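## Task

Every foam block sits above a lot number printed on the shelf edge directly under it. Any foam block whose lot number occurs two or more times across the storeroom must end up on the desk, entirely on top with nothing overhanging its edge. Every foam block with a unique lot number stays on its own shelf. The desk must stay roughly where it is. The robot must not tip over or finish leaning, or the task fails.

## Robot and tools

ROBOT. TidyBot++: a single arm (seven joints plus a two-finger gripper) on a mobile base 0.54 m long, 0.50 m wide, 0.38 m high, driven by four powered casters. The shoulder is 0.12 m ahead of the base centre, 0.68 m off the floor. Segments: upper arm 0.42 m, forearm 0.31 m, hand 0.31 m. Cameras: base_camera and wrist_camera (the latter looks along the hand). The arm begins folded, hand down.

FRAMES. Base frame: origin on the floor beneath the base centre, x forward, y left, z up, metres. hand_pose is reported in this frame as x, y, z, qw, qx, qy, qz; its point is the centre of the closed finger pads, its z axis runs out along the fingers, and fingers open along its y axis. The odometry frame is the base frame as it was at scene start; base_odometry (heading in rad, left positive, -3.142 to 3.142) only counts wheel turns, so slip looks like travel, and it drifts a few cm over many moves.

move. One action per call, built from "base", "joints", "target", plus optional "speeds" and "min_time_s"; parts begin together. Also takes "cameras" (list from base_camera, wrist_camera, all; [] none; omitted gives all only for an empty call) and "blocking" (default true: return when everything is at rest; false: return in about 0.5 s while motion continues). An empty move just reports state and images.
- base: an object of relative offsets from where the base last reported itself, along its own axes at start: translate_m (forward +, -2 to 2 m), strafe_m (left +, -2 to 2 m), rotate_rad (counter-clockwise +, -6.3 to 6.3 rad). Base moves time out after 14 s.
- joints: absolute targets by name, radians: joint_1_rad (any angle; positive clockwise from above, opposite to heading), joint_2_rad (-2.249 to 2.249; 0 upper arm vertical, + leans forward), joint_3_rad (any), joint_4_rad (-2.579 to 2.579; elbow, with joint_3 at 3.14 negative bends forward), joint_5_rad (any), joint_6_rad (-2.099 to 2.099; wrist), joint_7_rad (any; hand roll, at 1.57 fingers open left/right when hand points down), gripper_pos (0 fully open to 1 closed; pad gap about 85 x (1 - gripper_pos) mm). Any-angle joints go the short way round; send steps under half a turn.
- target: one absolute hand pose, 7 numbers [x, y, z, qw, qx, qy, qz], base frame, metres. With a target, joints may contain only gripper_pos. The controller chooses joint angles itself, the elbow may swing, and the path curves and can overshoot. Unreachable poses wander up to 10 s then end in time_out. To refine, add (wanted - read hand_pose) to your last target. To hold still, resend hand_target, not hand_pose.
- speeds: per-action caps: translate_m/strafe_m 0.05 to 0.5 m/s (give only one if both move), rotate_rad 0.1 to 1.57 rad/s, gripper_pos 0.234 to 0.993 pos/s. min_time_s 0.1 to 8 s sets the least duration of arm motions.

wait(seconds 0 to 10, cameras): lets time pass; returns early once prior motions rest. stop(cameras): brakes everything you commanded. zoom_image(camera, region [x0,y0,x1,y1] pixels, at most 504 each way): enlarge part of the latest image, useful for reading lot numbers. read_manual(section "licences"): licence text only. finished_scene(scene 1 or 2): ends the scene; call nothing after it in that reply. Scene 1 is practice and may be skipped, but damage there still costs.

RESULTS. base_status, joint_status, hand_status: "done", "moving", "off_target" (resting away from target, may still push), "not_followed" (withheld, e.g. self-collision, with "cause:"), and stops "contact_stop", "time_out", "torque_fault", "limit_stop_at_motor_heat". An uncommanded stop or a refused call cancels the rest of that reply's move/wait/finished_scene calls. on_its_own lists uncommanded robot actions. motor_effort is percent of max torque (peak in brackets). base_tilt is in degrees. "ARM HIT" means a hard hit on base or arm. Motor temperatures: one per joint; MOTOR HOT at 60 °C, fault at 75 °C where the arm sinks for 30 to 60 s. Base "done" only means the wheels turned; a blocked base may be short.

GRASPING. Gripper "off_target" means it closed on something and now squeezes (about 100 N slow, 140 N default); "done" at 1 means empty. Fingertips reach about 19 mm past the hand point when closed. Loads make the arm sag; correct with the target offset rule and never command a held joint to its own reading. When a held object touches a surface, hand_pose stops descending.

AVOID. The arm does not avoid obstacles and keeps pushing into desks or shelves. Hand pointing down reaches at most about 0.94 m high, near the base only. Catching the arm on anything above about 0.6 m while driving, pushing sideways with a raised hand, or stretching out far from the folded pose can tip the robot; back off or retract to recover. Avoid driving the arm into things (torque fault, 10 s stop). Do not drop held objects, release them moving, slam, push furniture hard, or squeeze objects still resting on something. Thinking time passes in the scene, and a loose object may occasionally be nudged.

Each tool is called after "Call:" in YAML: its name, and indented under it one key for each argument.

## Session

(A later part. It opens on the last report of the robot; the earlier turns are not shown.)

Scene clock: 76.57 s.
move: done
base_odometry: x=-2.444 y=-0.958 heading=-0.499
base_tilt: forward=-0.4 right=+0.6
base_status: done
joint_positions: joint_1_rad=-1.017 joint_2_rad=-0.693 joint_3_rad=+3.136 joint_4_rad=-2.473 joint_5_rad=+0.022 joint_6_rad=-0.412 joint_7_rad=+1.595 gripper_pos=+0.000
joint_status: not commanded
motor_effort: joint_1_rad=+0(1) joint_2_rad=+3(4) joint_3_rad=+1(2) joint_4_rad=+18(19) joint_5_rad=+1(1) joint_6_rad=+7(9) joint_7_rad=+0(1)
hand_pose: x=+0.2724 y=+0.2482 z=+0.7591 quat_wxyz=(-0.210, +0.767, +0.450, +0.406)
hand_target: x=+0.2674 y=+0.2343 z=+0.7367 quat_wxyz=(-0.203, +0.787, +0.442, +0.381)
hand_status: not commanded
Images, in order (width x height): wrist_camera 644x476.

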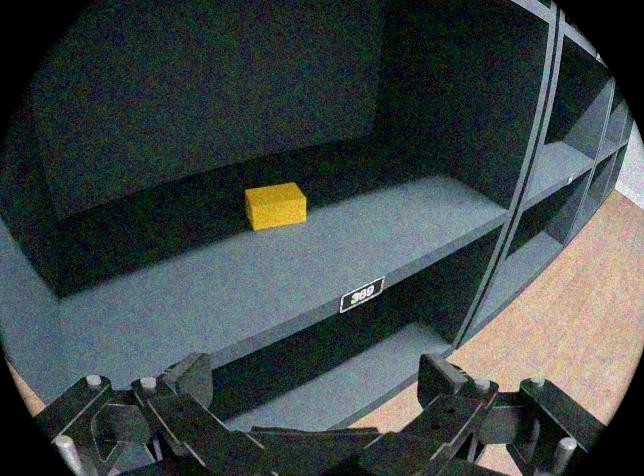

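Call:
zoom_image:
  camera: "wrist_camera"
  region: [330, 270, 400, 320]

Call:
move:
  base: {"translate_m":0.75}
  cameras: ["wrist_camera"]

Call:
zoom_image:
  camera: "wrist_camera"
  region: [380, 200, 480, 270]

Call:
move:
  joints: {"joint_6_rad":0.1}
  base: {"translate_m":0.15}
  cameras: ["wrist_camera"]

Call:
zoom_image:
  camera: "wrist_camera"
  region: [320, 130, 520, 280]

Call:
move:
  base: {"translate_m":0.72}
  cameras: ["wrist_camera"]

Call:
zoom_image:
  camera: "wrist_camera"
  region: [320, 130, 520, 280]

Call:
move:
  joints: {"joint_6_rad":-0.3}
  base: {"translate_m":0.68}
  cameras: ["wrist_camera"]

Call:
zoom_image:
  camera: "wrist_camera"
  region: [360, 190, 500, 320]

Scaled by 7.200.

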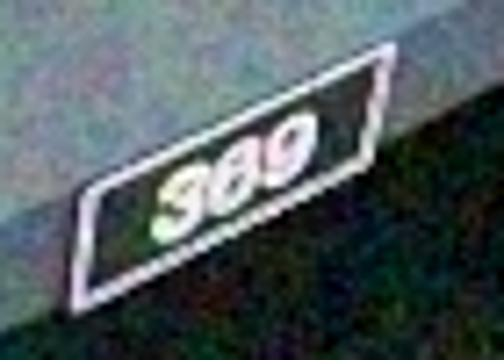

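Scene clock: 80.00 s.
move: done
base_odometry: x=-1.786 y=-1.317 heading=-0.500
base_tilt: forward=-0.4 right=+0.6
base_status: done
joint_positions: joint_1_rad=-1.016 joint_2_rad=-0.694 joint_3_rad=+3.136 joint_4_rad=-2.473 joint_5_rad=+0.022 joint_6_rad=-0.412 joint_7_rad=+1.595 gripper_pos=+0.000
joint_status: not commanded
motor_effort: joint_1_rad=-1(1) joint_2_rad=+3(5) joint_3_rad=+1(2) joint_4_rad=+19(20) joint_5_rad=+1(1) joint_6_rad=+7(8) joint_7_rad=+0(1)
hand_pose: x=+0.2726 y=+0.2480 z=+0.7593 quat_wxyz=(-0.210, +0.767, +0.450, +0.407)
hand_target: x=+0.2674 y=+0.2343 z=+0.7367 quat_wxyz=(-0.203, +0.787, +0.442, +0.381)
hand_status: not commanded
Images, in order (width x height): wrist_camera 644x476.

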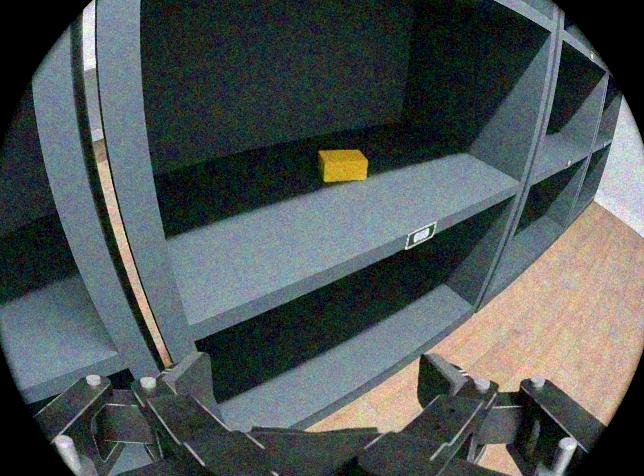

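Scaled by 5.040.

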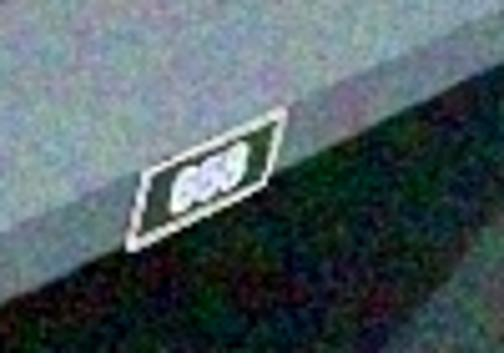

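Scene clock: 81.40 s.
move: done
base_odometry: x=-1.654 y=-1.390 heading=-0.500
base_tilt: forward=-0.4 right=+0.6
base_status: done
joint_positions: joint_1_rad=-1.016 joint_2_rad=-0.694 joint_3_rad=+3.137 joint_4_rad=-2.475 joint_5_rad=+0.022 joint_6_rad=+0.046 joint_7_rad=+1.595 gripper_pos=+0.000
joint_status: all done
motor_effort: joint_1_rad=+0(1) joint_2_rad=+2(4) joint_3_rad=+1(2) joint_4_rad=+19(21) joint_5_rad=+1(1) joint_6_rad=+9(10) joint_7_rad=+0(0)
hand_pose: x=+0.2980 y=+0.2954 z=+0.8889 quat_wxyz=(-0.302, +0.656, +0.388, +0.572)
hand_target: x=+0.3031 y=+0.2903 z=+0.8921 quat_wxyz=(-0.310, +0.655, +0.368, +0.582)
hand_status: not commanded
Images, in order (width x height): wrist_camera 644x476.

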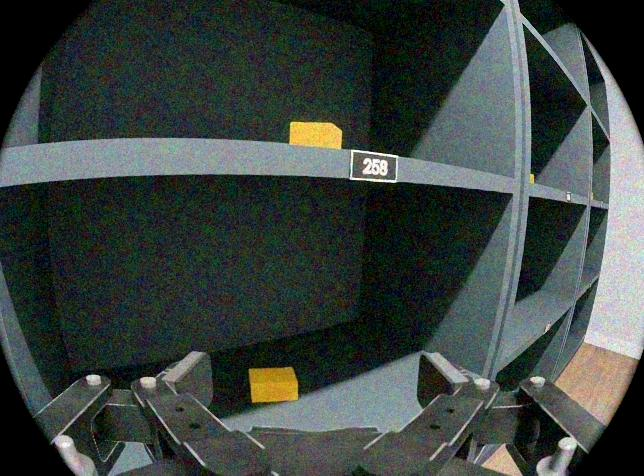

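Scaled by 2.520.

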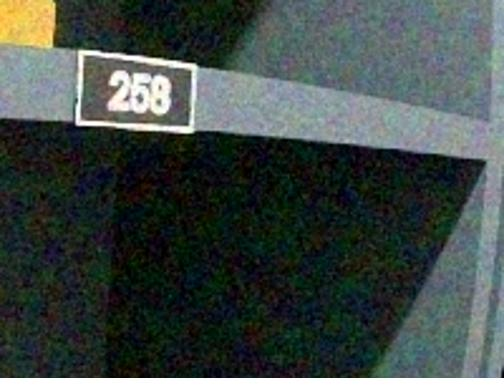

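Scene clock: 84.03 s.
move: done
base_odometry: x=-1.022 y=-1.735 heading=-0.500
base_tilt: forward=-0.3 right=+0.6
base_status: done
joint_positions: joint_1_rad=-1.016 joint_2_rad=-0.694 joint_3_rad=+3.137 joint_4_rad=-2.475 joint_5_rad=+0.022 joint_6_rad=+0.046 joint_7_rad=+1.595 gripper_pos=+0.000
joint_status: not commanded
motor_effort: joint_1_rad=+0(1) joint_2_rad=+2(4) joint_3_rad=+1(2) joint_4_rad=+19(20) joint_5_rad=+1(1) joint_6_rad=+9(10) joint_7_rad=+0(1)
hand_pose: x=+0.2980 y=+0.2954 z=+0.8890 quat_wxyz=(-0.302, +0.656, +0.388, +0.572)
hand_target: x=+0.3031 y=+0.2903 z=+0.8921 quat_wxyz=(-0.310, +0.655, +0.368, +0.582)
hand_status: not commanded
Images, in order (width x height): wrist_camera 644x476.

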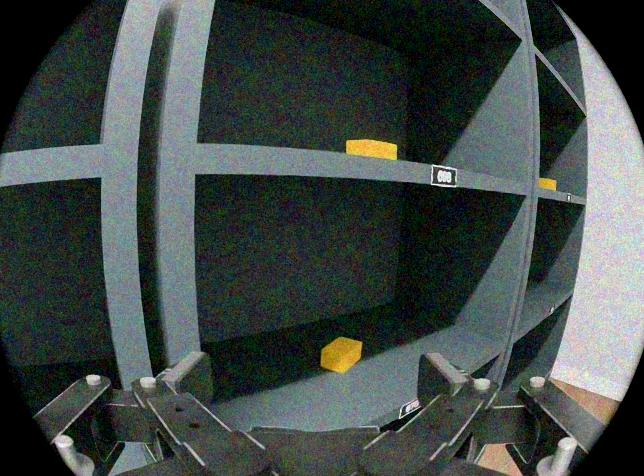

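Scaled by 2.520.

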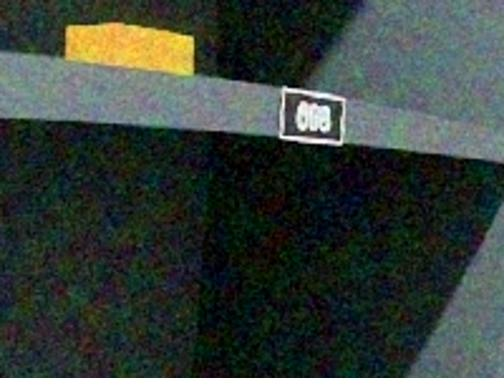

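Scene clock: 86.60 s.
move: done
base_odometry: x=-0.426 y=-2.062 heading=-0.500
base_tilt: forward=-0.4 right=+0.6
base_status: done
joint_positions: joint_1_rad=-1.016 joint_2_rad=-0.695 joint_3_rad=+3.137 joint_4_rad=-2.479 joint_5_rad=+0.022 joint_6_rad=-0.271 joint_7_rad=+1.595 gripper_pos=+0.000
joint_status: all done
motor_effort: joint_1_rad=+0(1) joint_2_rad=+2(3) joint_3_rad=+1(2) joint_4_rad=+19(21) joint_5_rad=+1(1) joint_6_rad=+8(10) joint_7_rad=+0(1)
hand_pose: x=+0.2832 y=+0.2667 z=+0.7936 quat_wxyz=(-0.239, +0.738, +0.434, +0.459)
hand_target: x=+0.2816 y=+0.2566 z=+0.7750 quat_wxyz=(-0.234, +0.756, +0.425, +0.439)
hand_status: not commanded
Images, in order (width x height): wrist_camera 644x476.

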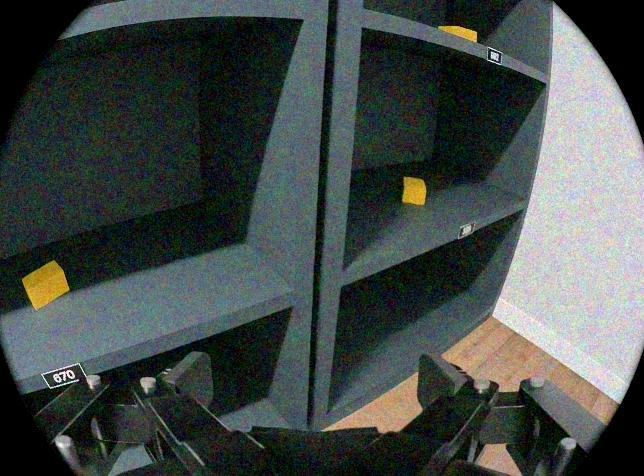

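Scaled by 3.600.

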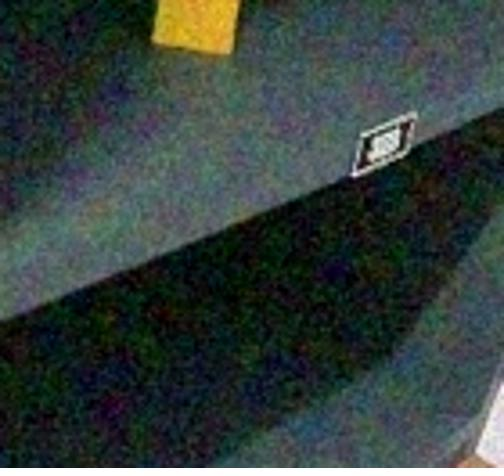

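Call:
move:
  joints: {"joint_6_rad":-0.25}
  base: {"translate_m":0.5}
  cameras: ["wrist_camera"]

Call:
zoom_image:
  camera: "wrist_camera"
  region: [280, 150, 460, 340]

Call:
move:
  joints: {"joint_6_rad":0.1}
  base: {"translate_m":-0.95}
  cameras: ["wrist_camera"]

Call:
zoom_image:
  camera: "wrist_camera"
  region: [280, 110, 440, 260]

Call:
move:
  joints: {"joint_6_rad":-0.3}
  base: {"translate_m":-0.63}
  cameras: ["wrist_camera"]

Call:
zoom_image:
  camera: "wrist_camera"
  region: [280, 200, 400, 360]

Scene clock: 89.27 s.
move: done
base_odometry: x=+0.013 y=-2.302 heading=-0.501
base_tilt: forward=-0.3 right=+0.6
base_status: done
joint_positions: joint_1_rad=-1.016 joint_2_rad=-0.695 joint_3_rad=+3.137 joint_4_rad=-2.479 joint_5_rad=+0.022 joint_6_rad=-0.255 joint_7_rad=+1.595 gripper_pos=+0.000
joint_status: all done
motor_effort: joint_1_rad=+0(1) joint_2_rad=+3(4) joint_3_rad=+1(2) joint_4_rad=+19(20) joint_5_rad=+1(1) joint_6_rad=+8(9) joint_7_rad=+0(1)
hand_pose: x=+0.2844 y=+0.2687 z=+0.7981 quat_wxyz=(-0.242, +0.734, +0.432, +0.465)
hand_target: x=+0.2857 y=+0.2629 z=+0.7887 quat_wxyz=(-0.244, +0.745, +0.418, +0.458)
hand_status: not commanded
Images, in order (width x height): wrist_camera 644x476.

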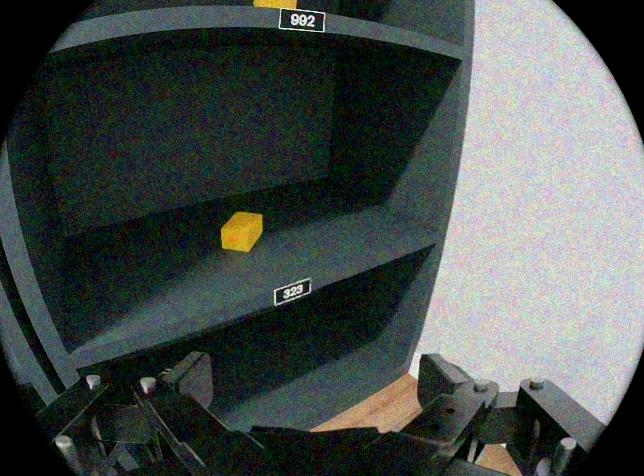

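Scaled by 2.653.

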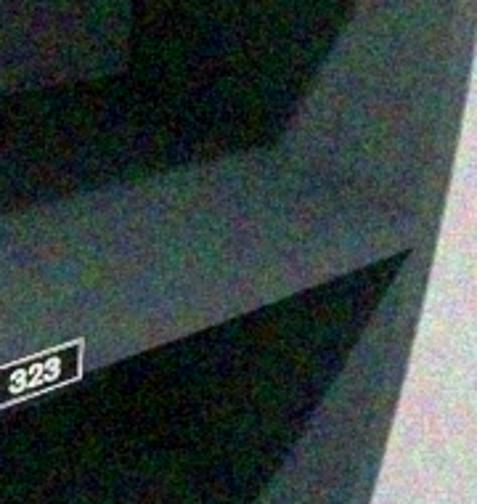

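Scene clock: 92.47 s.
move: done
base_odometry: x=-0.821 y=-1.846 heading=-0.500
base_tilt: forward=-0.4 right=+0.6
base_status: done
joint_positions: joint_1_rad=-1.016 joint_2_rad=-0.696 joint_3_rad=+3.138 joint_4_rad=-2.480 joint_5_rad=+0.022 joint_6_rad=+0.056 joint_7_rad=+1.595 gripper_pos=+0.000
joint_status: all done
motor_effort: joint_1_rad=+0(1) joint_2_rad=+2(4) joint_3_rad=+1(3) joint_4_rad=+19(21) joint_5_rad=+1(1) joint_6_rad=+9(11) joint_7_rad=+0(1)
hand_pose: x=+0.2981 y=+0.2947 z=+0.8894 quat_wxyz=(-0.303, +0.655, +0.387, +0.574)
hand_target: x=+0.3031 y=+0.2903 z=+0.8921 quat_wxyz=(-0.310, +0.655, +0.368, +0.582)
hand_status: not commanded
Images, in order (width x height): wrist_camera 644x476.

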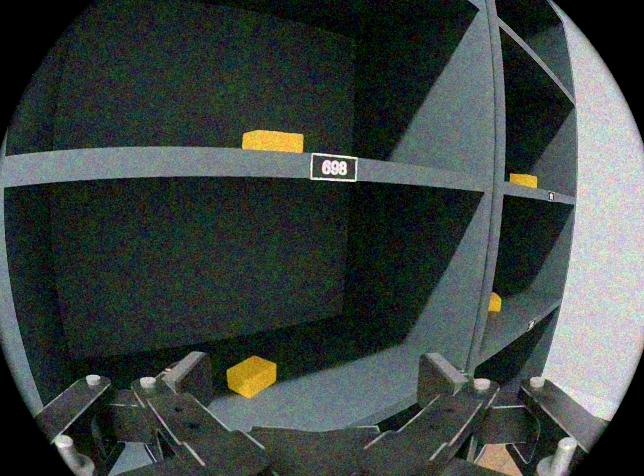

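Scaled by 3.150.

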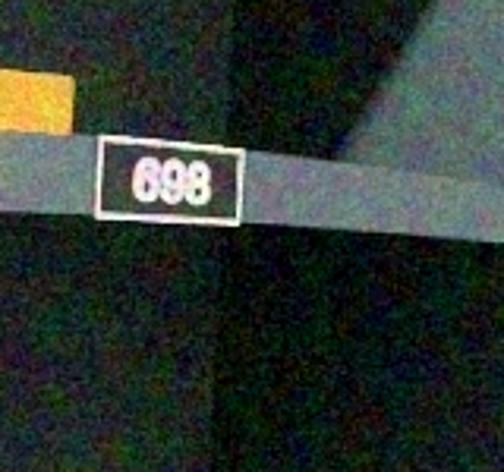

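Scene clock: 94.97 s.
move: done
base_odometry: x=-1.373 y=-1.544 heading=-0.500
base_tilt: forward=-0.4 right=+0.6
base_status: done
joint_positions: joint_1_rad=-1.016 joint_2_rad=-0.696 joint_3_rad=+3.138 joint_4_rad=-2.482 joint_5_rad=+0.022 joint_6_rad=-0.268 joint_7_rad=+1.595 gripper_pos=+0.000
joint_status: all done
motor_effort: joint_1_rad=+0(1) joint_2_rad=+2(4) joint_3_rad=+1(2) joint_4_rad=+18(21) joint_5_rad=+1(1) joint_6_rad=+8(10) joint_7_rad=+0(1)
hand_pose: x=+0.2834 y=+0.2664 z=+0.7932 quat_wxyz=(-0.239, +0.738, +0.433, +0.459)
hand_target: x=+0.2816 y=+0.2566 z=+0.7750 quat_wxyz=(-0.234, +0.756, +0.425, +0.439)
hand_status: not commanded
Images, in order (width x height): wrist_camera 644x476.

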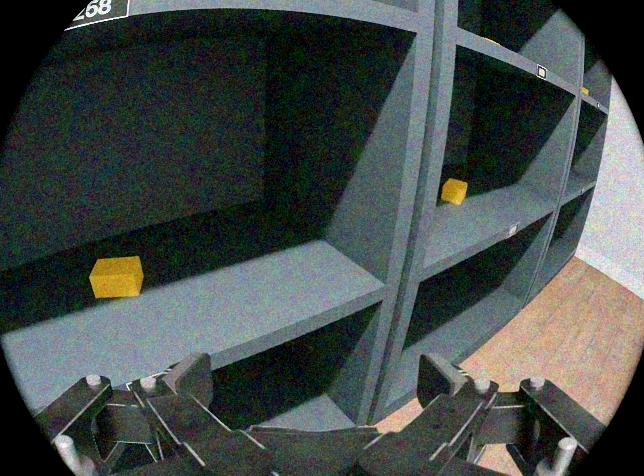

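Scaled by 3.150.

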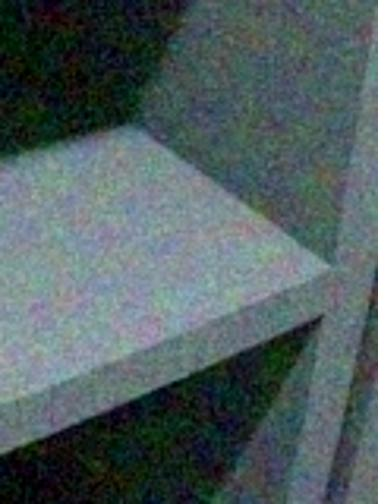

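Call:
move:
  base: {"translate_m":-0.22}
  cameras: ["wrist_camera"]

Call:
zoom_image:
  camera: "wrist_camera"
  region: [180, 240, 340, 360]

Scene clock: 97.23 s.
move: done
base_odometry: x=-1.567 y=-1.439 heading=-0.500
base_tilt: forward=-0.4 right=+0.6
base_status: done
joint_positions: joint_1_rad=-1.016 joint_2_rad=-0.696 joint_3_rad=+3.138 joint_4_rad=-2.482 joint_5_rad=+0.022 joint_6_rad=-0.268 joint_7_rad=+1.595 gripper_pos=+0.000
joint_status: not commanded
motor_effort: joint_1_rad=-1(1) joint_2_rad=+2(4) joint_3_rad=+1(2) joint_4_rad=+18(19) joint_5_rad=+1(1) joint_6_rad=+8(9) joint_7_rad=+0(1)
hand_pose: x=+0.2834 y=+0.2663 z=+0.7933 quat_wxyz=(-0.239, +0.738, +0.433, +0.459)
hand_target: x=+0.2816 y=+0.2566 z=+0.7750 quat_wxyz=(-0.234, +0.756, +0.425, +0.439)
hand_status: not commanded
Images, in order (width x height): wrist_camera 644x476.

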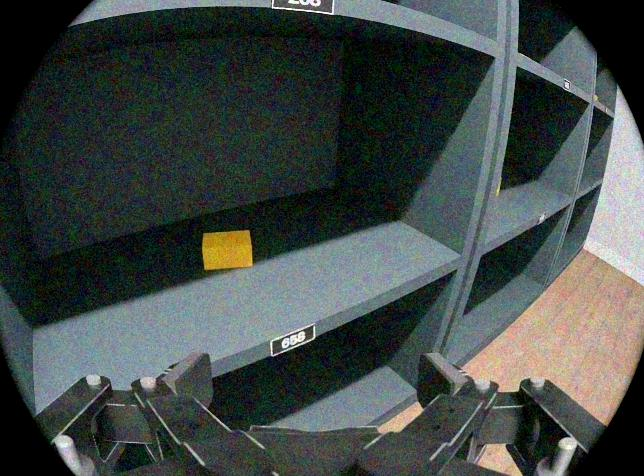

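Scaled by 3.150.

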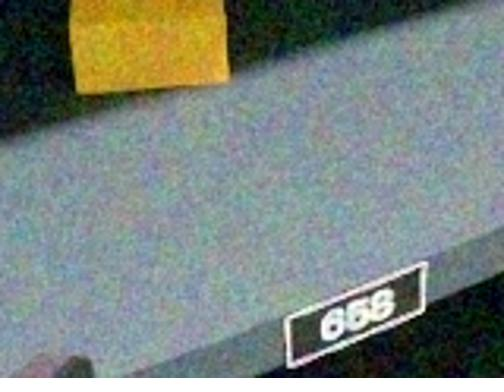

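Call:
move:
  base: {"translate_m":1.13}
  joints: {"joint_2_rad":-0.4,"joint_4_rad":-1.6,"joint_6_rad":-0.7}
  min_time_s: 2

Call:
move:
  joints: {"joint_1_rad":-1.57}
  cameras: ["all"]

Scene clock: 101.90 s.
move: done
base_odometry: x=-0.575 y=-1.981 heading=-0.501
base_tilt: forward=-0.3 right=+0.6
base_status: done
joint_positions: joint_1_rad=-1.015 joint_2_rad=-0.415 joint_3_rad=+3.139 joint_4_rad=-1.627 joint_5_rad=+0.022 joint_6_rad=-0.643 joint_7_rad=+1.595 gripper_pos=+0.000
joint_status: all done
motor_effort: joint_1_rad=+0(1) joint_2_rad=-5(7) joint_3_rad=+1(2) joint_4_rad=+19(21) joint_5_rad=+1(1) joint_6_rad=+9(10) joint_7_rad=+0(1)
hand_pose: x=+0.3433 y=+0.3592 z=+1.0897 quat_wxyz=(-0.276, +0.692, +0.401, +0.532)
hand_target: x=+0.3461 y=+0.3577 z=+1.0826 quat_wxyz=(-0.274, +0.709, +0.398, +0.513)
hand_status: not commanded
pictures: none

Scene clock: 103.70 s.
move: done
base_odometry: x=-0.575 y=-1.981 heading=-0.501
base_tilt: forward=-0.3 right=+0.6
base_status: not commanded
joint_positions: joint_1_rad=-1.552 joint_2_rad=-0.415 joint_3_rad=+3.139 joint_4_rad=-1.627 joint_5_rad=+0.022 joint_6_rad=-0.643 joint_7_rad=+1.595 gripper_pos=+0.000
joint_status: all done
motor_effort: joint_1_rad=+0(2) joint_2_rad=-5(6) joint_3_rad=+1(1) joint_4_rad=+19(19) joint_5_rad=+1(1) joint_6_rad=+10(10) joint_7_rad=+0(1)
hand_pose: x=+0.1281 y=+0.4234 z=+1.0896 quat_wxyz=(-0.407, +0.561, +0.571, +0.440)
hand_target: x=+0.1171 y=+0.4237 z=+1.0826 quat_wxyz=(-0.407, +0.569, +0.581, +0.416)
hand_status: not commanded
pictures: base_camera, wrist_camera
Images, in order (width x height): base_camera 644x364, wrist_camera 644x476.

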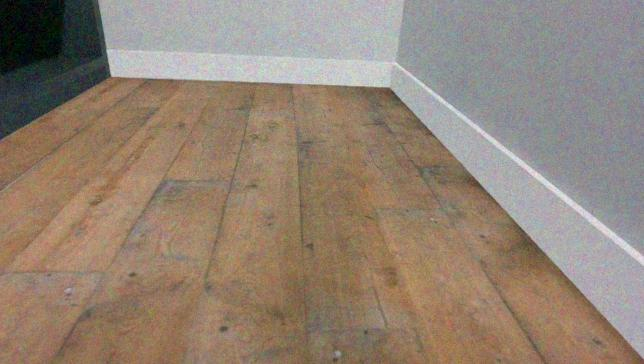

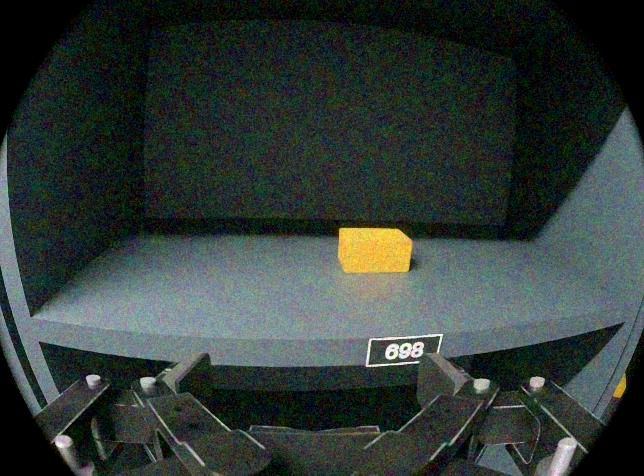

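Call:
move:
  base: {"translate_m":0.09,"strafe_m":0.29}
  joints: {"gripper_pos":1,"joint_1_rad":-1.58,"joint_7_rad":1.57}
  cameras: ["all"]

Call:
move:
  joints: {"joint_2_rad":0.228,"joint_4_rad":-0.907,"joint_6_rad":-1.047}
  min_time_s: 2
  cameras: ["wrist_camera"]

Scene clock: 107.17 s.
move: done
base_odometry: x=-0.357 y=-1.769 heading=-0.502
base_tilt: forward=-0.3 right=+0.6
base_status: done
joint_positions: joint_1_rad=-1.564 joint_2_rad=-0.398 joint_3_rad=+3.139 joint_4_rad=-1.626 joint_5_rad=+0.022 joint_6_rad=-0.646 joint_7_rad=+1.588 gripper_pos=+0.999
joint_status: all done
motor_effort: joint_1_rad=+0(2) joint_2_rad=-6(10) joint_3_rad=+1(1) joint_4_rad=+19(20) joint_5_rad=+1(1) joint_6_rad=+9(10) joint_7_rad=+0(1)
hand_pose: x=+0.1229 y=+0.4302 z=+1.0825 quat_wxyz=(-0.407, +0.563, +0.576, +0.431)
hand_target: x=+0.1129 y=+0.4237 z=+1.0826 quat_wxyz=(-0.413, +0.572, +0.578, +0.409)
hand_status: not commanded
pictures: base_camera, wrist_camera
Images, in order (width x height): base_camera 644x364, wrist_camera 644x476.

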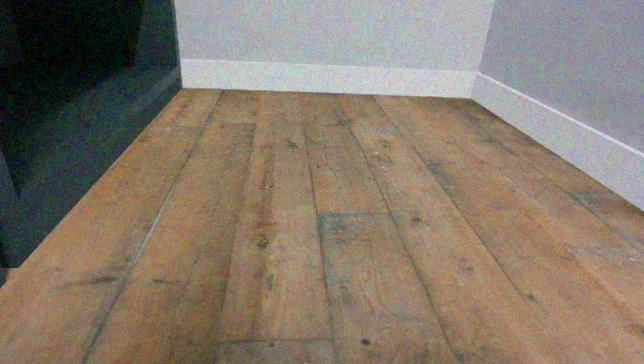

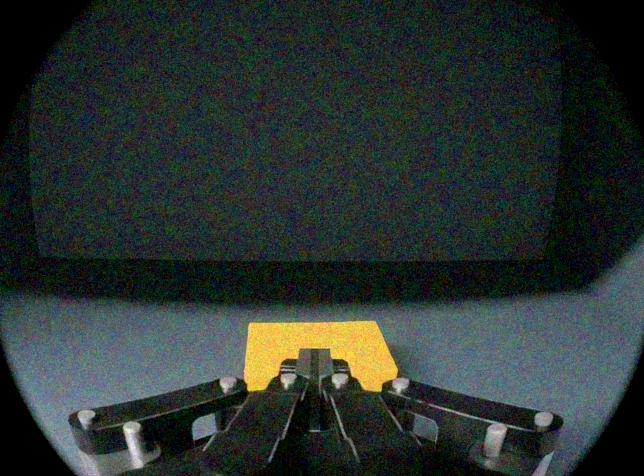

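Scene clock: 109.73 s.
move: done
base_odometry: x=-0.357 y=-1.769 heading=-0.502
base_tilt: forward=-0.4 right=+0.6
base_status: not commanded
joint_positions: joint_1_rad=-1.564 joint_2_rad=+0.198 joint_3_rad=+3.139 joint_4_rad=-0.936 joint_5_rad=+0.022 joint_6_rad=-0.990 joint_7_rad=+1.588 gripper_pos=+0.999
joint_status: all done
motor_effort: joint_1_rad=+0(1) joint_2_rad=-23(25) joint_3_rad=+0(1) joint_4_rad=+17(20) joint_5_rad=+1(1) joint_6_rad=+8(10) joint_7_rad=+0(1)
hand_pose: x=+0.1258 y=+0.6323 z=+1.0641 quat_wxyz=(-0.333, +0.613, +0.622, +0.356)
hand_target: x=+0.1110 y=+0.6349 z=+1.0458 quat_wxyz=(-0.328, +0.624, +0.630, +0.324)
hand_status: not commanded
Images, in order (width x height): wrist_camera 644x476.

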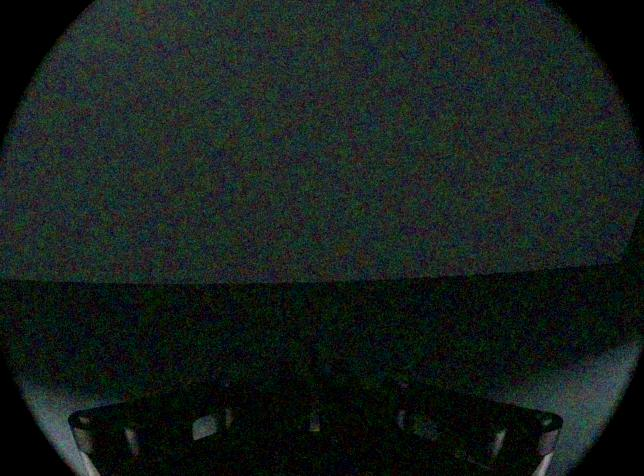

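Call:
move:
  joints: {"joint_2_rad":0.375,"joint_4_rad":-0.775,"joint_6_rad":-1.34}
  min_time_s: 2.5
  cameras: ["wrist_camera"]

Scene clock: 112.87 s.
move: done
base_odometry: x=-0.357 y=-1.769 heading=-0.502
base_tilt: forward=-0.4 right=+0.6
base_status: not commanded
joint_positions: joint_1_rad=-1.564 joint_2_rad=+0.307 joint_3_rad=+3.139 joint_4_rad=-0.773 joint_5_rad=+0.022 joint_6_rad=-1.250 joint_7_rad=+1.588 gripper_pos=+0.999
joint_status: all done
motor_effort: joint_1_rad=+0(1) joint_2_rad=-21(25) joint_3_rad=+0(0) joint_4_rad=+12(18) joint_5_rad=+1(1) joint_6_rad=+2(9) joint_7_rad=+0(1)
hand_pose: x=+0.1267 y=+0.6301 z=+1.0171 quat_wxyz=(-0.269, +0.646, +0.653, +0.289)
hand_target: x=+0.1111 y=+0.6298 z=+0.9542 quat_wxyz=(-0.228, +0.667, +0.673, +0.225)
hand_status: not commanded
Images, in order (width x height): wrist_camera 644x476.

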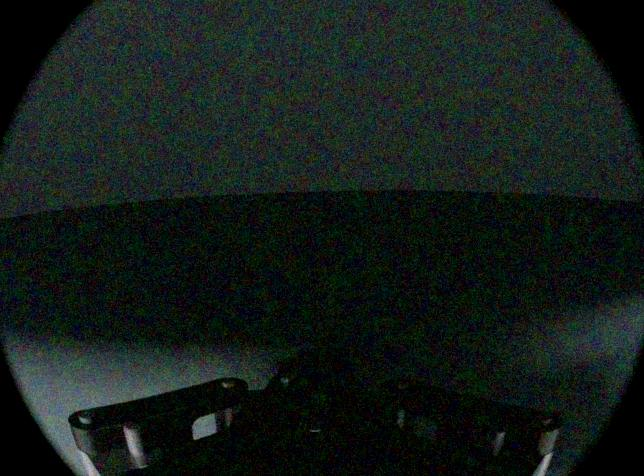

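Call:
move:
  joints: {"joint_2_rad":0.44,"joint_4_rad":-0.78,"joint_6_rad":-1.42}
  min_time_s: 2

Call:
move:
  joints: {"joint_2_rad":0.46,"joint_4_rad":-0.79,"joint_6_rad":-1.44}
  min_time_s: 1
  cameras: ["wrist_camera"]

Scene clock: 115.43 s.
move: off_target
base_odometry: x=-0.357 y=-1.769 heading=-0.502
base_tilt: forward=-0.4 right=+0.6
base_status: not commanded
joint_positions: joint_1_rad=-1.564 joint_2_rad=+0.325 joint_3_rad=+3.139 joint_4_rad=-0.735 joint_5_rad=+0.022 joint_6_rad=-1.288 joint_7_rad=+1.588 gripper_pos=+0.999
joint_status: joint_2_rad off_target (ended at +0.325, target +0.440); joint_6_rad off_target (ended at -1.288, target -1.420); the others done
motor_effort: joint_1_rad=+0(0) joint_2_rad=-14(22) joint_3_rad=+1(1) joint_4_rad=+4(12) joint_5_rad=+1(2) joint_6_rad=-4(5) joint_7_rad=+0(0)
hand_pose: x=+0.1267 y=+0.6306 z=+1.0162 quat_wxyz=(-0.263, +0.649, +0.656, +0.284)
hand_target: x=+0.1112 y=+0.6241 z=+0.8976 quat_wxyz=(-0.177, +0.682, +0.688, +0.174)
hand_status: not commanded
pictures: none

Scene clock: 116.73 s.
move: off_target
base_odometry: x=-0.357 y=-1.769 heading=-0.502
base_tilt: forward=-0.3 right=+0.6
base_status: not commanded
joint_positions: joint_1_rad=-1.564 joint_2_rad=+0.328 joint_3_rad=+3.139 joint_4_rad=-0.729 joint_5_rad=+0.022 joint_6_rad=-1.293 joint_7_rad=+1.588 gripper_pos=+0.999
joint_status: joint_2_rad off_target (ended at +0.328, target +0.460); joint_6_rad off_target (ended at -1.293, target -1.440); the others done
motor_effort: joint_1_rad=+0(0) joint_2_rad=-10(14) joint_3_rad=+1(1) joint_4_rad=+2(5) joint_5_rad=+2(2) joint_6_rad=-6(7) joint_7_rad=+0(0)
hand_pose: x=+0.1267 y=+0.6307 z=+1.0158 quat_wxyz=(-0.262, +0.649, +0.656, +0.283)
hand_target: x=+0.1112 y=+0.6209 z=+0.8779 quat_wxyz=(-0.159, +0.686, +0.692, +0.157)
hand_status: not commanded
Images, in order (width x height): wrist_camera 644x476.

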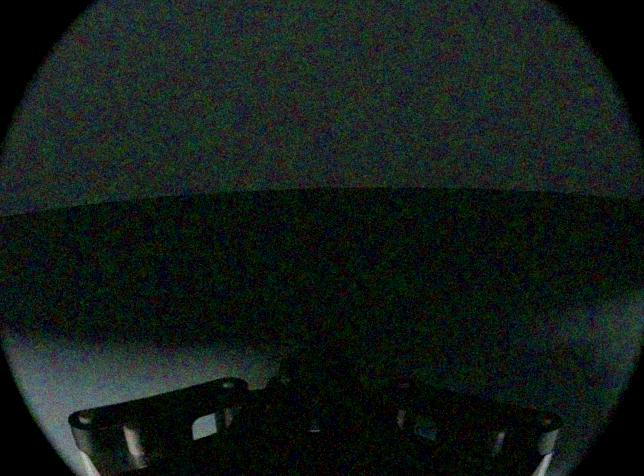

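Call:
move:
  joints: {"joint_2_rad":0.24,"joint_4_rad":-0.88,"joint_6_rad":-1.1}
  min_time_s: 1.2

Call:
move:
  joints: {"joint_2_rad":0.0,"joint_4_rad":-0.8,"joint_6_rad":-1.5}
  cameras: ["wrist_camera"]

Call:
move:
  joints: {"joint_7_rad":0,"gripper_pos":0}
  cameras: ["wrist_camera"]

Scene clock: 119.07 s.
move: done
base_odometry: x=-0.357 y=-1.769 heading=-0.502
base_tilt: forward=-0.4 right=+0.5
base_status: not commanded
joint_positions: joint_1_rad=-1.566 joint_2_rad=+0.262 joint_3_rad=+3.139 joint_4_rad=-0.847 joint_5_rad=+0.022 joint_6_rad=-1.165 joint_7_rad=+1.588 gripper_pos=+0.999
joint_status: all done
motor_effort: joint_1_rad=-1(2) joint_2_rad=-24(25) joint_3_rad=+0(1) joint_4_rad=+17(18) joint_5_rad=+1(2) joint_6_rad=+7(8) joint_7_rad=+0(1)
hand_pose: x=+0.1254 y=+0.6277 z=+1.0271 quat_wxyz=(-0.287, +0.637, +0.646, +0.307)
hand_target: x=+0.1110 y=+0.6309 z=+1.0393 quat_wxyz=(-0.316, +0.630, +0.636, +0.313)
hand_status: not commanded
pictures: none

Scene clock: 120.37 s.
move: done
base_odometry: x=-0.357 y=-1.769 heading=-0.502
base_tilt: forward=-0.4 right=+0.6
base_status: not commanded
joint_positions: joint_1_rad=-1.566 joint_2_rad=-0.011 joint_3_rad=+3.139 joint_4_rad=-0.815 joint_5_rad=+0.022 joint_6_rad=-1.442 joint_7_rad=+1.588 gripper_pos=+0.999
joint_status: all done
motor_effort: joint_1_rad=+0(1) joint_2_rad=-13(27) joint_3_rad=+0(0) joint_4_rad=+14(18) joint_5_rad=+1(1) joint_6_rad=+8(8) joint_7_rad=+0(1)
hand_pose: x=+0.1252 y=+0.4648 z=+1.1261 quat_wxyz=(-0.296, +0.635, +0.640, +0.316)
hand_target: x=+0.1127 y=+0.4576 z=+1.1142 quat_wxyz=(-0.291, +0.642, +0.649, +0.287)
hand_status: not commanded
Images, in order (width x height): wrist_camera 644x476.

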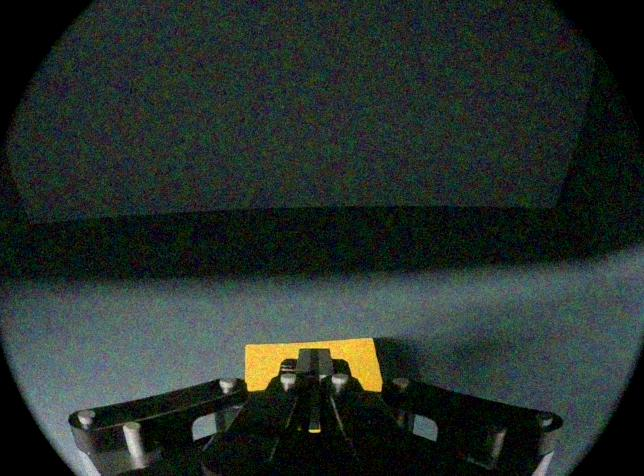

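Scene clock: 122.50 s.
move: done
base_odometry: x=-0.357 y=-1.769 heading=-0.502
base_tilt: forward=-0.4 right=+0.6
base_status: not commanded
joint_positions: joint_1_rad=-1.566 joint_2_rad=-0.011 joint_3_rad=+3.139 joint_4_rad=-0.815 joint_5_rad=+0.022 joint_6_rad=-1.444 joint_7_rad=+0.042 gripper_pos=+0.000
joint_status: all done
motor_effort: joint_1_rad=+0(1) joint_2_rad=-14(15) joint_3_rad=+0(1) joint_4_rad=+14(15) joint_5_rad=+1(1) joint_6_rad=+7(8) joint_7_rad=+0(1)
hand_pose: x=+0.1252 y=+0.4644 z=+1.1256 quat_wxyz=(-0.432, +0.902, +0.015, +0.020)
hand_target: x=+0.1127 y=+0.4576 z=+1.1142 quat_wxyz=(-0.408, +0.913, +0.005, -0.002)
hand_status: not commanded
Images, in order (width x height): wrist_camera 644x476.

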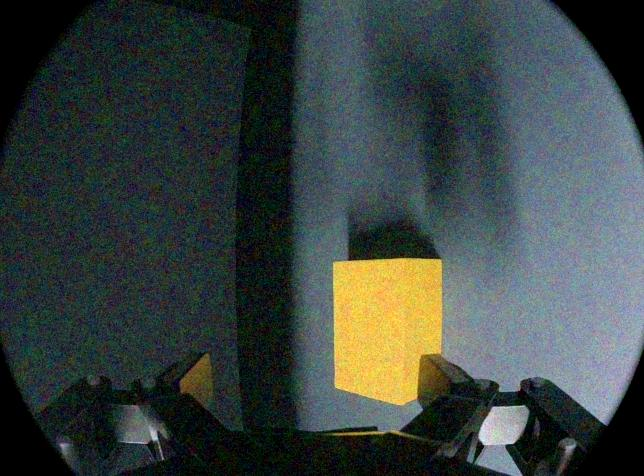

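Call:
move:
  joints: {"joint_2_rad":0.27,"joint_4_rad":-0.55,"joint_6_rad":-1.80}
  min_time_s: 2.5
  cameras: ["wrist_camera"]

Scene clock: 126.07 s.
move: done
base_odometry: x=-0.357 y=-1.769 heading=-0.502
base_tilt: forward=-0.3 right=+0.5
base_status: not commanded
joint_positions: joint_1_rad=-1.566 joint_2_rad=+0.235 joint_3_rad=+3.139 joint_4_rad=-0.577 joint_5_rad=+0.022 joint_6_rad=-1.745 joint_7_rad=+0.042 gripper_pos=+0.000
joint_status: all done
motor_effort: joint_1_rad=+0(1) joint_2_rad=-20(21) joint_3_rad=+0(0) joint_4_rad=+13(15) joint_5_rad=+1(1) joint_6_rad=+5(8) joint_7_rad=+0(1)
hand_pose: x=+0.1255 y=+0.4979 z=+1.0478 quat_wxyz=(-0.288, +0.957, +0.014, +0.016)
hand_target: x=+0.1125 y=+0.4971 z=+1.0319 quat_wxyz=(-0.258, +0.966, +0.005, -0.002)
hand_status: not commanded
Images, in order (width x height): wrist_camera 644x476.

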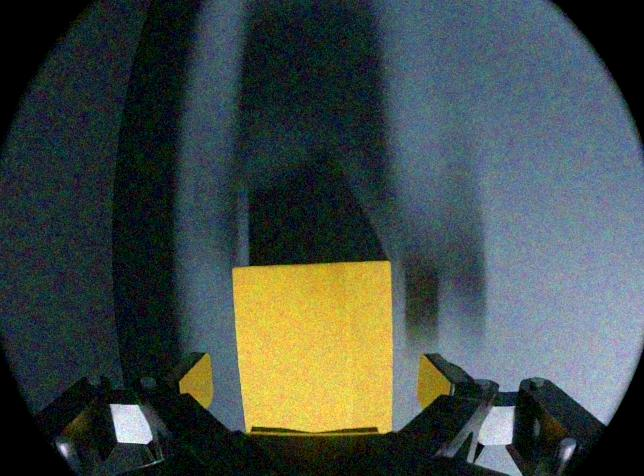

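Call:
move:
  joints: {"joint_2_rad":0.325,"joint_4_rad":-0.55,"joint_6_rad":-1.84}
  min_time_s: 1.2

Call:
move:
  joints: {"gripper_pos":1}
  speeds: {"gripper_pos":0.234}
  cameras: ["wrist_camera"]

Scene clock: 127.73 s.
move: done
base_odometry: x=-0.357 y=-1.769 heading=-0.502
base_tilt: forward=-0.4 right=+0.6
base_status: not commanded
joint_positions: joint_1_rad=-1.566 joint_2_rad=+0.275 joint_3_rad=+3.139 joint_4_rad=-0.569 joint_5_rad=+0.022 joint_6_rad=-1.780 joint_7_rad=+0.042 gripper_pos=+0.000
joint_status: all done
motor_effort: joint_1_rad=-1(1) joint_2_rad=-20(22) joint_3_rad=+0(0) joint_4_rad=+12(14) joint_5_rad=+1(1) joint_6_rad=+4(7) joint_7_rad=+0(1)
hand_pose: x=+0.1255 y=+0.5030 z=+1.0251 quat_wxyz=(-0.255, +0.967, +0.014, +0.015)
hand_target: x=+0.1124 y=+0.5044 z=+0.9987 quat_wxyz=(-0.212, +0.977, +0.005, -0.001)
hand_status: not commanded
pictures: none

Scene clock: 132.93 s.
move: off_target
base_odometry: x=-0.357 y=-1.770 heading=-0.502
base_tilt: forward=-0.3 right=+0.6
base_status: not commanded
joint_positions: joint_1_rad=-1.566 joint_2_rad=+0.256 joint_3_rad=+3.139 joint_4_rad=-0.521 joint_5_rad=+0.022 joint_6_rad=-1.788 joint_7_rad=+0.042 gripper_pos=+0.962
joint_status: gripper_pos off_target (ended at +0.962, target +1.000)
motor_effort: joint_1_rad=-1(1) joint_2_rad=-8(20) joint_3_rad=+0(1) joint_4_rad=+5(12) joint_5_rad=+1(2) joint_6_rad=+3(5) joint_7_rad=+0(1)
hand_pose: x=+0.1254 y=+0.4966 z=+1.0520 quat_wxyz=(-0.284, +0.959, +0.014, +0.015)
hand_target: x=+0.1124 y=+0.5044 z=+0.9987 quat_wxyz=(-0.212, +0.977, +0.005, -0.001)
hand_status: not commanded
Images, in order (width x height): wrist_camera 644x476.

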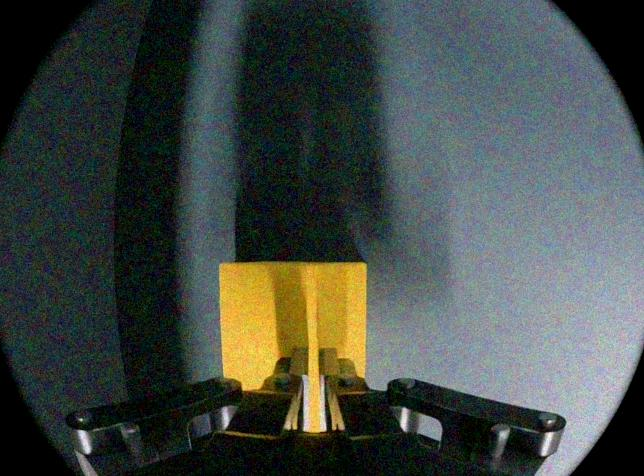

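Call:
move:
  joints: {"gripper_pos":0}

Call:
move:
  joints: {"joint_2_rad":0.36,"joint_4_rad":-0.57,"joint_6_rad":-1.88}
  min_time_s: 1.2

Call:
move:
  joints: {"joint_2_rad":0.39,"joint_4_rad":-0.58,"joint_6_rad":-1.90}
  min_time_s: 1.2
  cameras: ["wrist_camera"]

Scene clock: 134.90 s.
move: done
base_odometry: x=-0.357 y=-1.770 heading=-0.502
base_tilt: forward=-0.3 right=+0.6
base_status: not commanded
joint_positions: joint_1_rad=-1.566 joint_2_rad=+0.293 joint_3_rad=+3.139 joint_4_rad=-0.523 joint_5_rad=+0.022 joint_6_rad=-1.791 joint_7_rad=+0.042 gripper_pos=+0.000
joint_status: all done
motor_effort: joint_1_rad=+0(1) joint_2_rad=-22(23) joint_3_rad=+0(0) joint_4_rad=+14(14) joint_5_rad=+1(1) joint_6_rad=+4(5) joint_7_rad=+0(1)
hand_pose: x=+0.1255 y=+0.5091 z=+1.0321 quat_wxyz=(-0.264, +0.964, +0.014, +0.015)
hand_target: x=+0.1124 y=+0.5044 z=+0.9987 quat_wxyz=(-0.212, +0.977, +0.005, -0.001)
hand_status: not commanded
pictures: none

Scene clock: 136.40 s.
move: done
base_odometry: x=-0.357 y=-1.770 heading=-0.502
base_tilt: forward=-0.3 right=+0.6
base_status: not commanded
joint_positions: joint_1_rad=-1.566 joint_2_rad=+0.301 joint_3_rad=+3.139 joint_4_rad=-0.524 joint_5_rad=+0.022 joint_6_rad=-1.808 joint_7_rad=+0.042 gripper_pos=+0.000
joint_status: all done
motor_effort: joint_1_rad=-1(1) joint_2_rad=-17(22) joint_3_rad=+0(0) joint_4_rad=+9(14) joint_5_rad=+1(1) joint_6_rad=+2(5) joint_7_rad=+0(1)
hand_pose: x=+0.1255 y=+0.5073 z=+1.0248 quat_wxyz=(-0.251, +0.968, +0.014, +0.015)
hand_target: x=+0.1125 y=+0.5015 z=+0.9692 quat_wxyz=(-0.165, +0.986, +0.005, -0.001)
hand_status: not commanded
pictures: none

Scene clock: 137.90 s.
move: done
base_odometry: x=-0.357 y=-1.770 heading=-0.502
base_tilt: forward=-0.3 right=+0.6
base_status: not commanded
joint_positions: joint_1_rad=-1.566 joint_2_rad=+0.302 joint_3_rad=+3.139 joint_4_rad=-0.524 joint_5_rad=+0.022 joint_6_rad=-1.809 joint_7_rad=+0.042 gripper_pos=+0.000
joint_status: all done
motor_effort: joint_1_rad=-1(1) joint_2_rad=-14(18) joint_3_rad=+0(0) joint_4_rad=+7(10) joint_5_rad=+1(1) joint_6_rad=-1(3) joint_7_rad=+0(1)
hand_pose: x=+0.1255 y=+0.5074 z=+1.0241 quat_wxyz=(-0.250, +0.968, +0.014, +0.015)
hand_target: x=+0.1125 y=+0.5027 z=+0.9488 quat_wxyz=(-0.135, +0.991, +0.005, -0.001)
hand_status: not commanded
Images, in order (width x height): wrist_camera 644x476.

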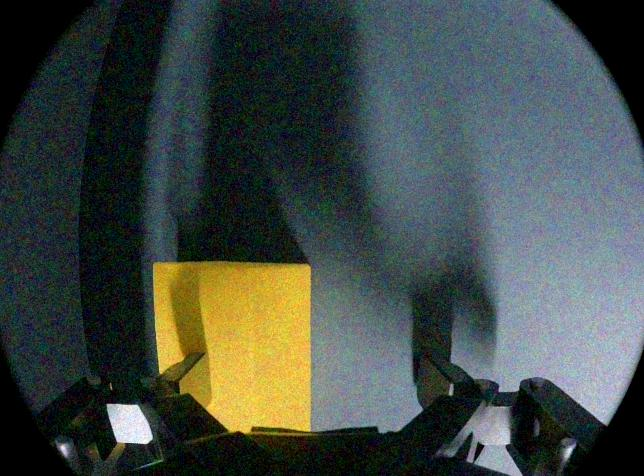

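Call:
move:
  joints: {"joint_2_rad":0.21,"joint_4_rad":-0.55,"joint_6_rad":-1.80}
  min_time_s: 1

Call:
move:
  base: {"strafe_m":0.035}
  cameras: ["wrist_camera"]

Call:
move:
  joints: {"joint_2_rad":0.31,"joint_4_rad":-0.55,"joint_6_rad":-1.82}
  min_time_s: 1.2
  cameras: ["wrist_camera"]

Scene clock: 139.90 s.
move: done
base_odometry: x=-0.357 y=-1.770 heading=-0.502
base_tilt: forward=-0.3 right=+0.5
base_status: not commanded
joint_positions: joint_1_rad=-1.566 joint_2_rad=+0.217 joint_3_rad=+3.139 joint_4_rad=-0.531 joint_5_rad=+0.022 joint_6_rad=-1.809 joint_7_rad=+0.042 gripper_pos=+0.000
joint_status: all done
motor_effort: joint_1_rad=-1(1) joint_2_rad=-19(23) joint_3_rad=+0(0) joint_4_rad=+12(14) joint_5_rad=+1(1) joint_6_rad=+5(6) joint_7_rad=+0(0)
hand_pose: x=+0.1253 y=+0.4762 z=+1.0636 quat_wxyz=(-0.288, +0.957, +0.014, +0.015)
hand_target: x=+0.1127 y=+0.4752 z=+1.0611 quat_wxyz=(-0.287, +0.958, +0.005, -0.002)
hand_status: not commanded
pictures: none

Scene clock: 140.80 s.
move: done
base_odometry: x=-0.340 y=-1.739 heading=-0.502
base_tilt: forward=-0.4 right=+0.6
base_status: done
joint_positions: joint_1_rad=-1.566 joint_2_rad=+0.211 joint_3_rad=+3.139 joint_4_rad=-0.531 joint_5_rad=+0.022 joint_6_rad=-1.809 joint_7_rad=+0.042 gripper_pos=+0.000
joint_status: not commanded
motor_effort: joint_1_rad=+0(1) joint_2_rad=-19(24) joint_3_rad=+0(0) joint_4_rad=+13(14) joint_5_rad=+1(1) joint_6_rad=+5(6) joint_7_rad=+0(0)
hand_pose: x=+0.1253 y=+0.4739 z=+1.0665 quat_wxyz=(-0.291, +0.957, +0.014, +0.015)
hand_target: x=+0.1127 y=+0.4752 z=+1.0611 quat_wxyz=(-0.287, +0.958, +0.005, -0.002)
hand_status: not commanded
Images, in order (width x height): wrist_camera 644x476.

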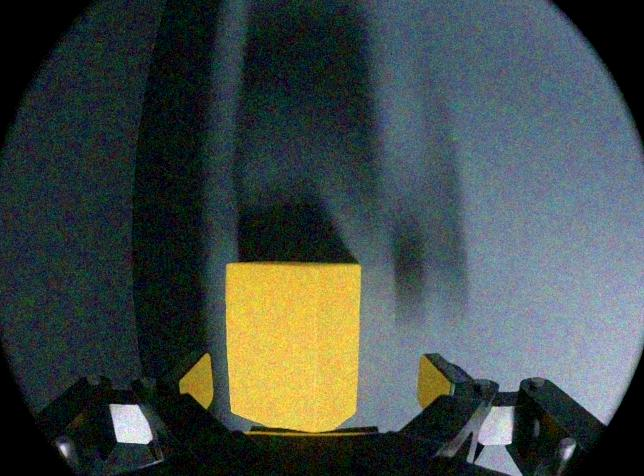

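Scene clock: 142.33 s.
move: done
base_odometry: x=-0.340 y=-1.739 heading=-0.502
base_tilt: forward=-0.3 right=+0.6
base_status: not commanded
joint_positions: joint_1_rad=-1.566 joint_2_rad=+0.277 joint_3_rad=+3.139 joint_4_rad=-0.531 joint_5_rad=+0.022 joint_6_rad=-1.809 joint_7_rad=+0.042 gripper_pos=+0.000
joint_status: all done
motor_effort: joint_1_rad=-1(1) joint_2_rad=-22(23) joint_3_rad=+0(0) joint_4_rad=+13(14) joint_5_rad=+1(1) joint_6_rad=+5(6) joint_7_rad=+0(0)
hand_pose: x=+0.1254 y=+0.4981 z=+1.0345 quat_wxyz=(-0.259, +0.966, +0.014, +0.015)
hand_target: x=+0.1124 y=+0.5052 z=+1.0089 quat_wxyz=(-0.229, +0.973, +0.005, -0.001)
hand_status: not commanded
Images, in order (width x height): wrist_camera 644x476.

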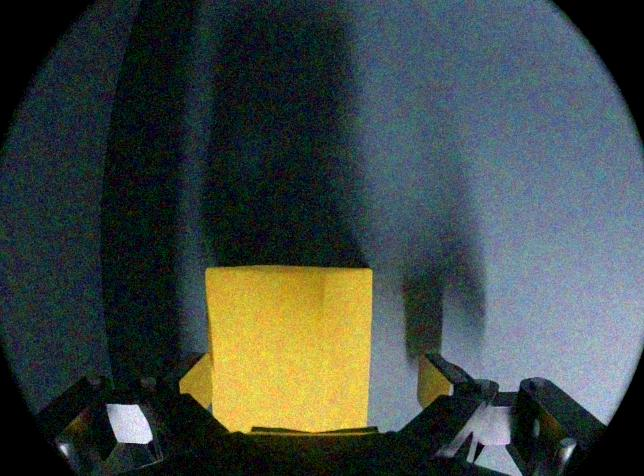

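Call:
move:
  base: {"strafe_m":0.015}

Call:
move:
  joints: {"joint_2_rad":0.36,"joint_4_rad":-0.58,"joint_6_rad":-1.85}
  min_time_s: 1.2

Call:
move:
  joints: {"joint_2_rad":0.39,"joint_4_rad":-0.6,"joint_6_rad":-1.86}
  min_time_s: 1.0
  cameras: ["wrist_camera"]

Scene clock: 143.27 s.
move: done
base_odometry: x=-0.332 y=-1.726 heading=-0.502
base_tilt: forward=-0.4 right=+0.6
base_status: done
joint_positions: joint_1_rad=-1.566 joint_2_rad=+0.291 joint_3_rad=+3.139 joint_4_rad=-0.531 joint_5_rad=+0.022 joint_6_rad=-1.809 joint_7_rad=+0.042 gripper_pos=+0.000
joint_status: not commanded
motor_effort: joint_1_rad=+0(2) joint_2_rad=-22(26) joint_3_rad=+0(1) joint_4_rad=+13(15) joint_5_rad=+1(1) joint_6_rad=+5(5) joint_7_rad=+0(0)
hand_pose: x=+0.1254 y=+0.5030 z=+1.0275 quat_wxyz=(-0.252, +0.967, +0.014, +0.015)
hand_target: x=+0.1124 y=+0.5052 z=+1.0089 quat_wxyz=(-0.229, +0.973, +0.005, -0.001)
hand_status: not commanded
pictures: none

Scene clock: 144.77 s.
move: done
base_odometry: x=-0.332 y=-1.726 heading=-0.502
base_tilt: forward=-0.4 right=+0.6
base_status: not commanded
joint_positions: joint_1_rad=-1.566 joint_2_rad=+0.297 joint_3_rad=+3.139 joint_4_rad=-0.532 joint_5_rad=+0.022 joint_6_rad=-1.809 joint_7_rad=+0.042 gripper_pos=+0.000
joint_status: all done
motor_effort: joint_1_rad=-1(1) joint_2_rad=-16(23) joint_3_rad=+0(0) joint_4_rad=+9(14) joint_5_rad=+0(1) joint_6_rad=+2(5) joint_7_rad=-1(1)
hand_pose: x=+0.1254 y=+0.5050 z=+1.0239 quat_wxyz=(-0.249, +0.968, +0.014, +0.015)
hand_target: x=+0.1124 y=+0.5092 z=+0.9688 quat_wxyz=(-0.175, +0.985, +0.005, -0.001)
hand_status: not commanded
pictures: none

Scene clock: 146.07 s.
move: off_target
base_odometry: x=-0.332 y=-1.726 heading=-0.502
base_tilt: forward=-0.4 right=+0.6
base_status: not commanded
joint_positions: joint_1_rad=-1.566 joint_2_rad=+0.297 joint_3_rad=+3.139 joint_4_rad=-0.533 joint_5_rad=+0.022 joint_6_rad=-1.809 joint_7_rad=+0.042 gripper_pos=+0.000
joint_status: joint_4_rad off_target (ended at -0.533, target -0.600); the others done
motor_effort: joint_1_rad=-1(1) joint_2_rad=-13(17) joint_3_rad=+0(0) joint_4_rad=+6(9) joint_5_rad=+0(1) joint_6_rad=+1(2) joint_7_rad=+0(1)
hand_pose: x=+0.1254 y=+0.5052 z=+1.0236 quat_wxyz=(-0.249, +0.968, +0.014, +0.015)
hand_target: x=+0.1123 y=+0.5122 z=+0.9453 quat_wxyz=(-0.145, +0.989, +0.005, -0.001)
hand_status: not commanded
Images, in order (width x height): wrist_camera 644x476.

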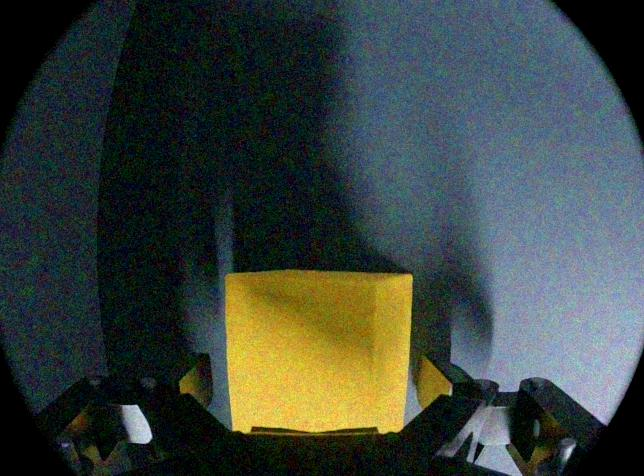

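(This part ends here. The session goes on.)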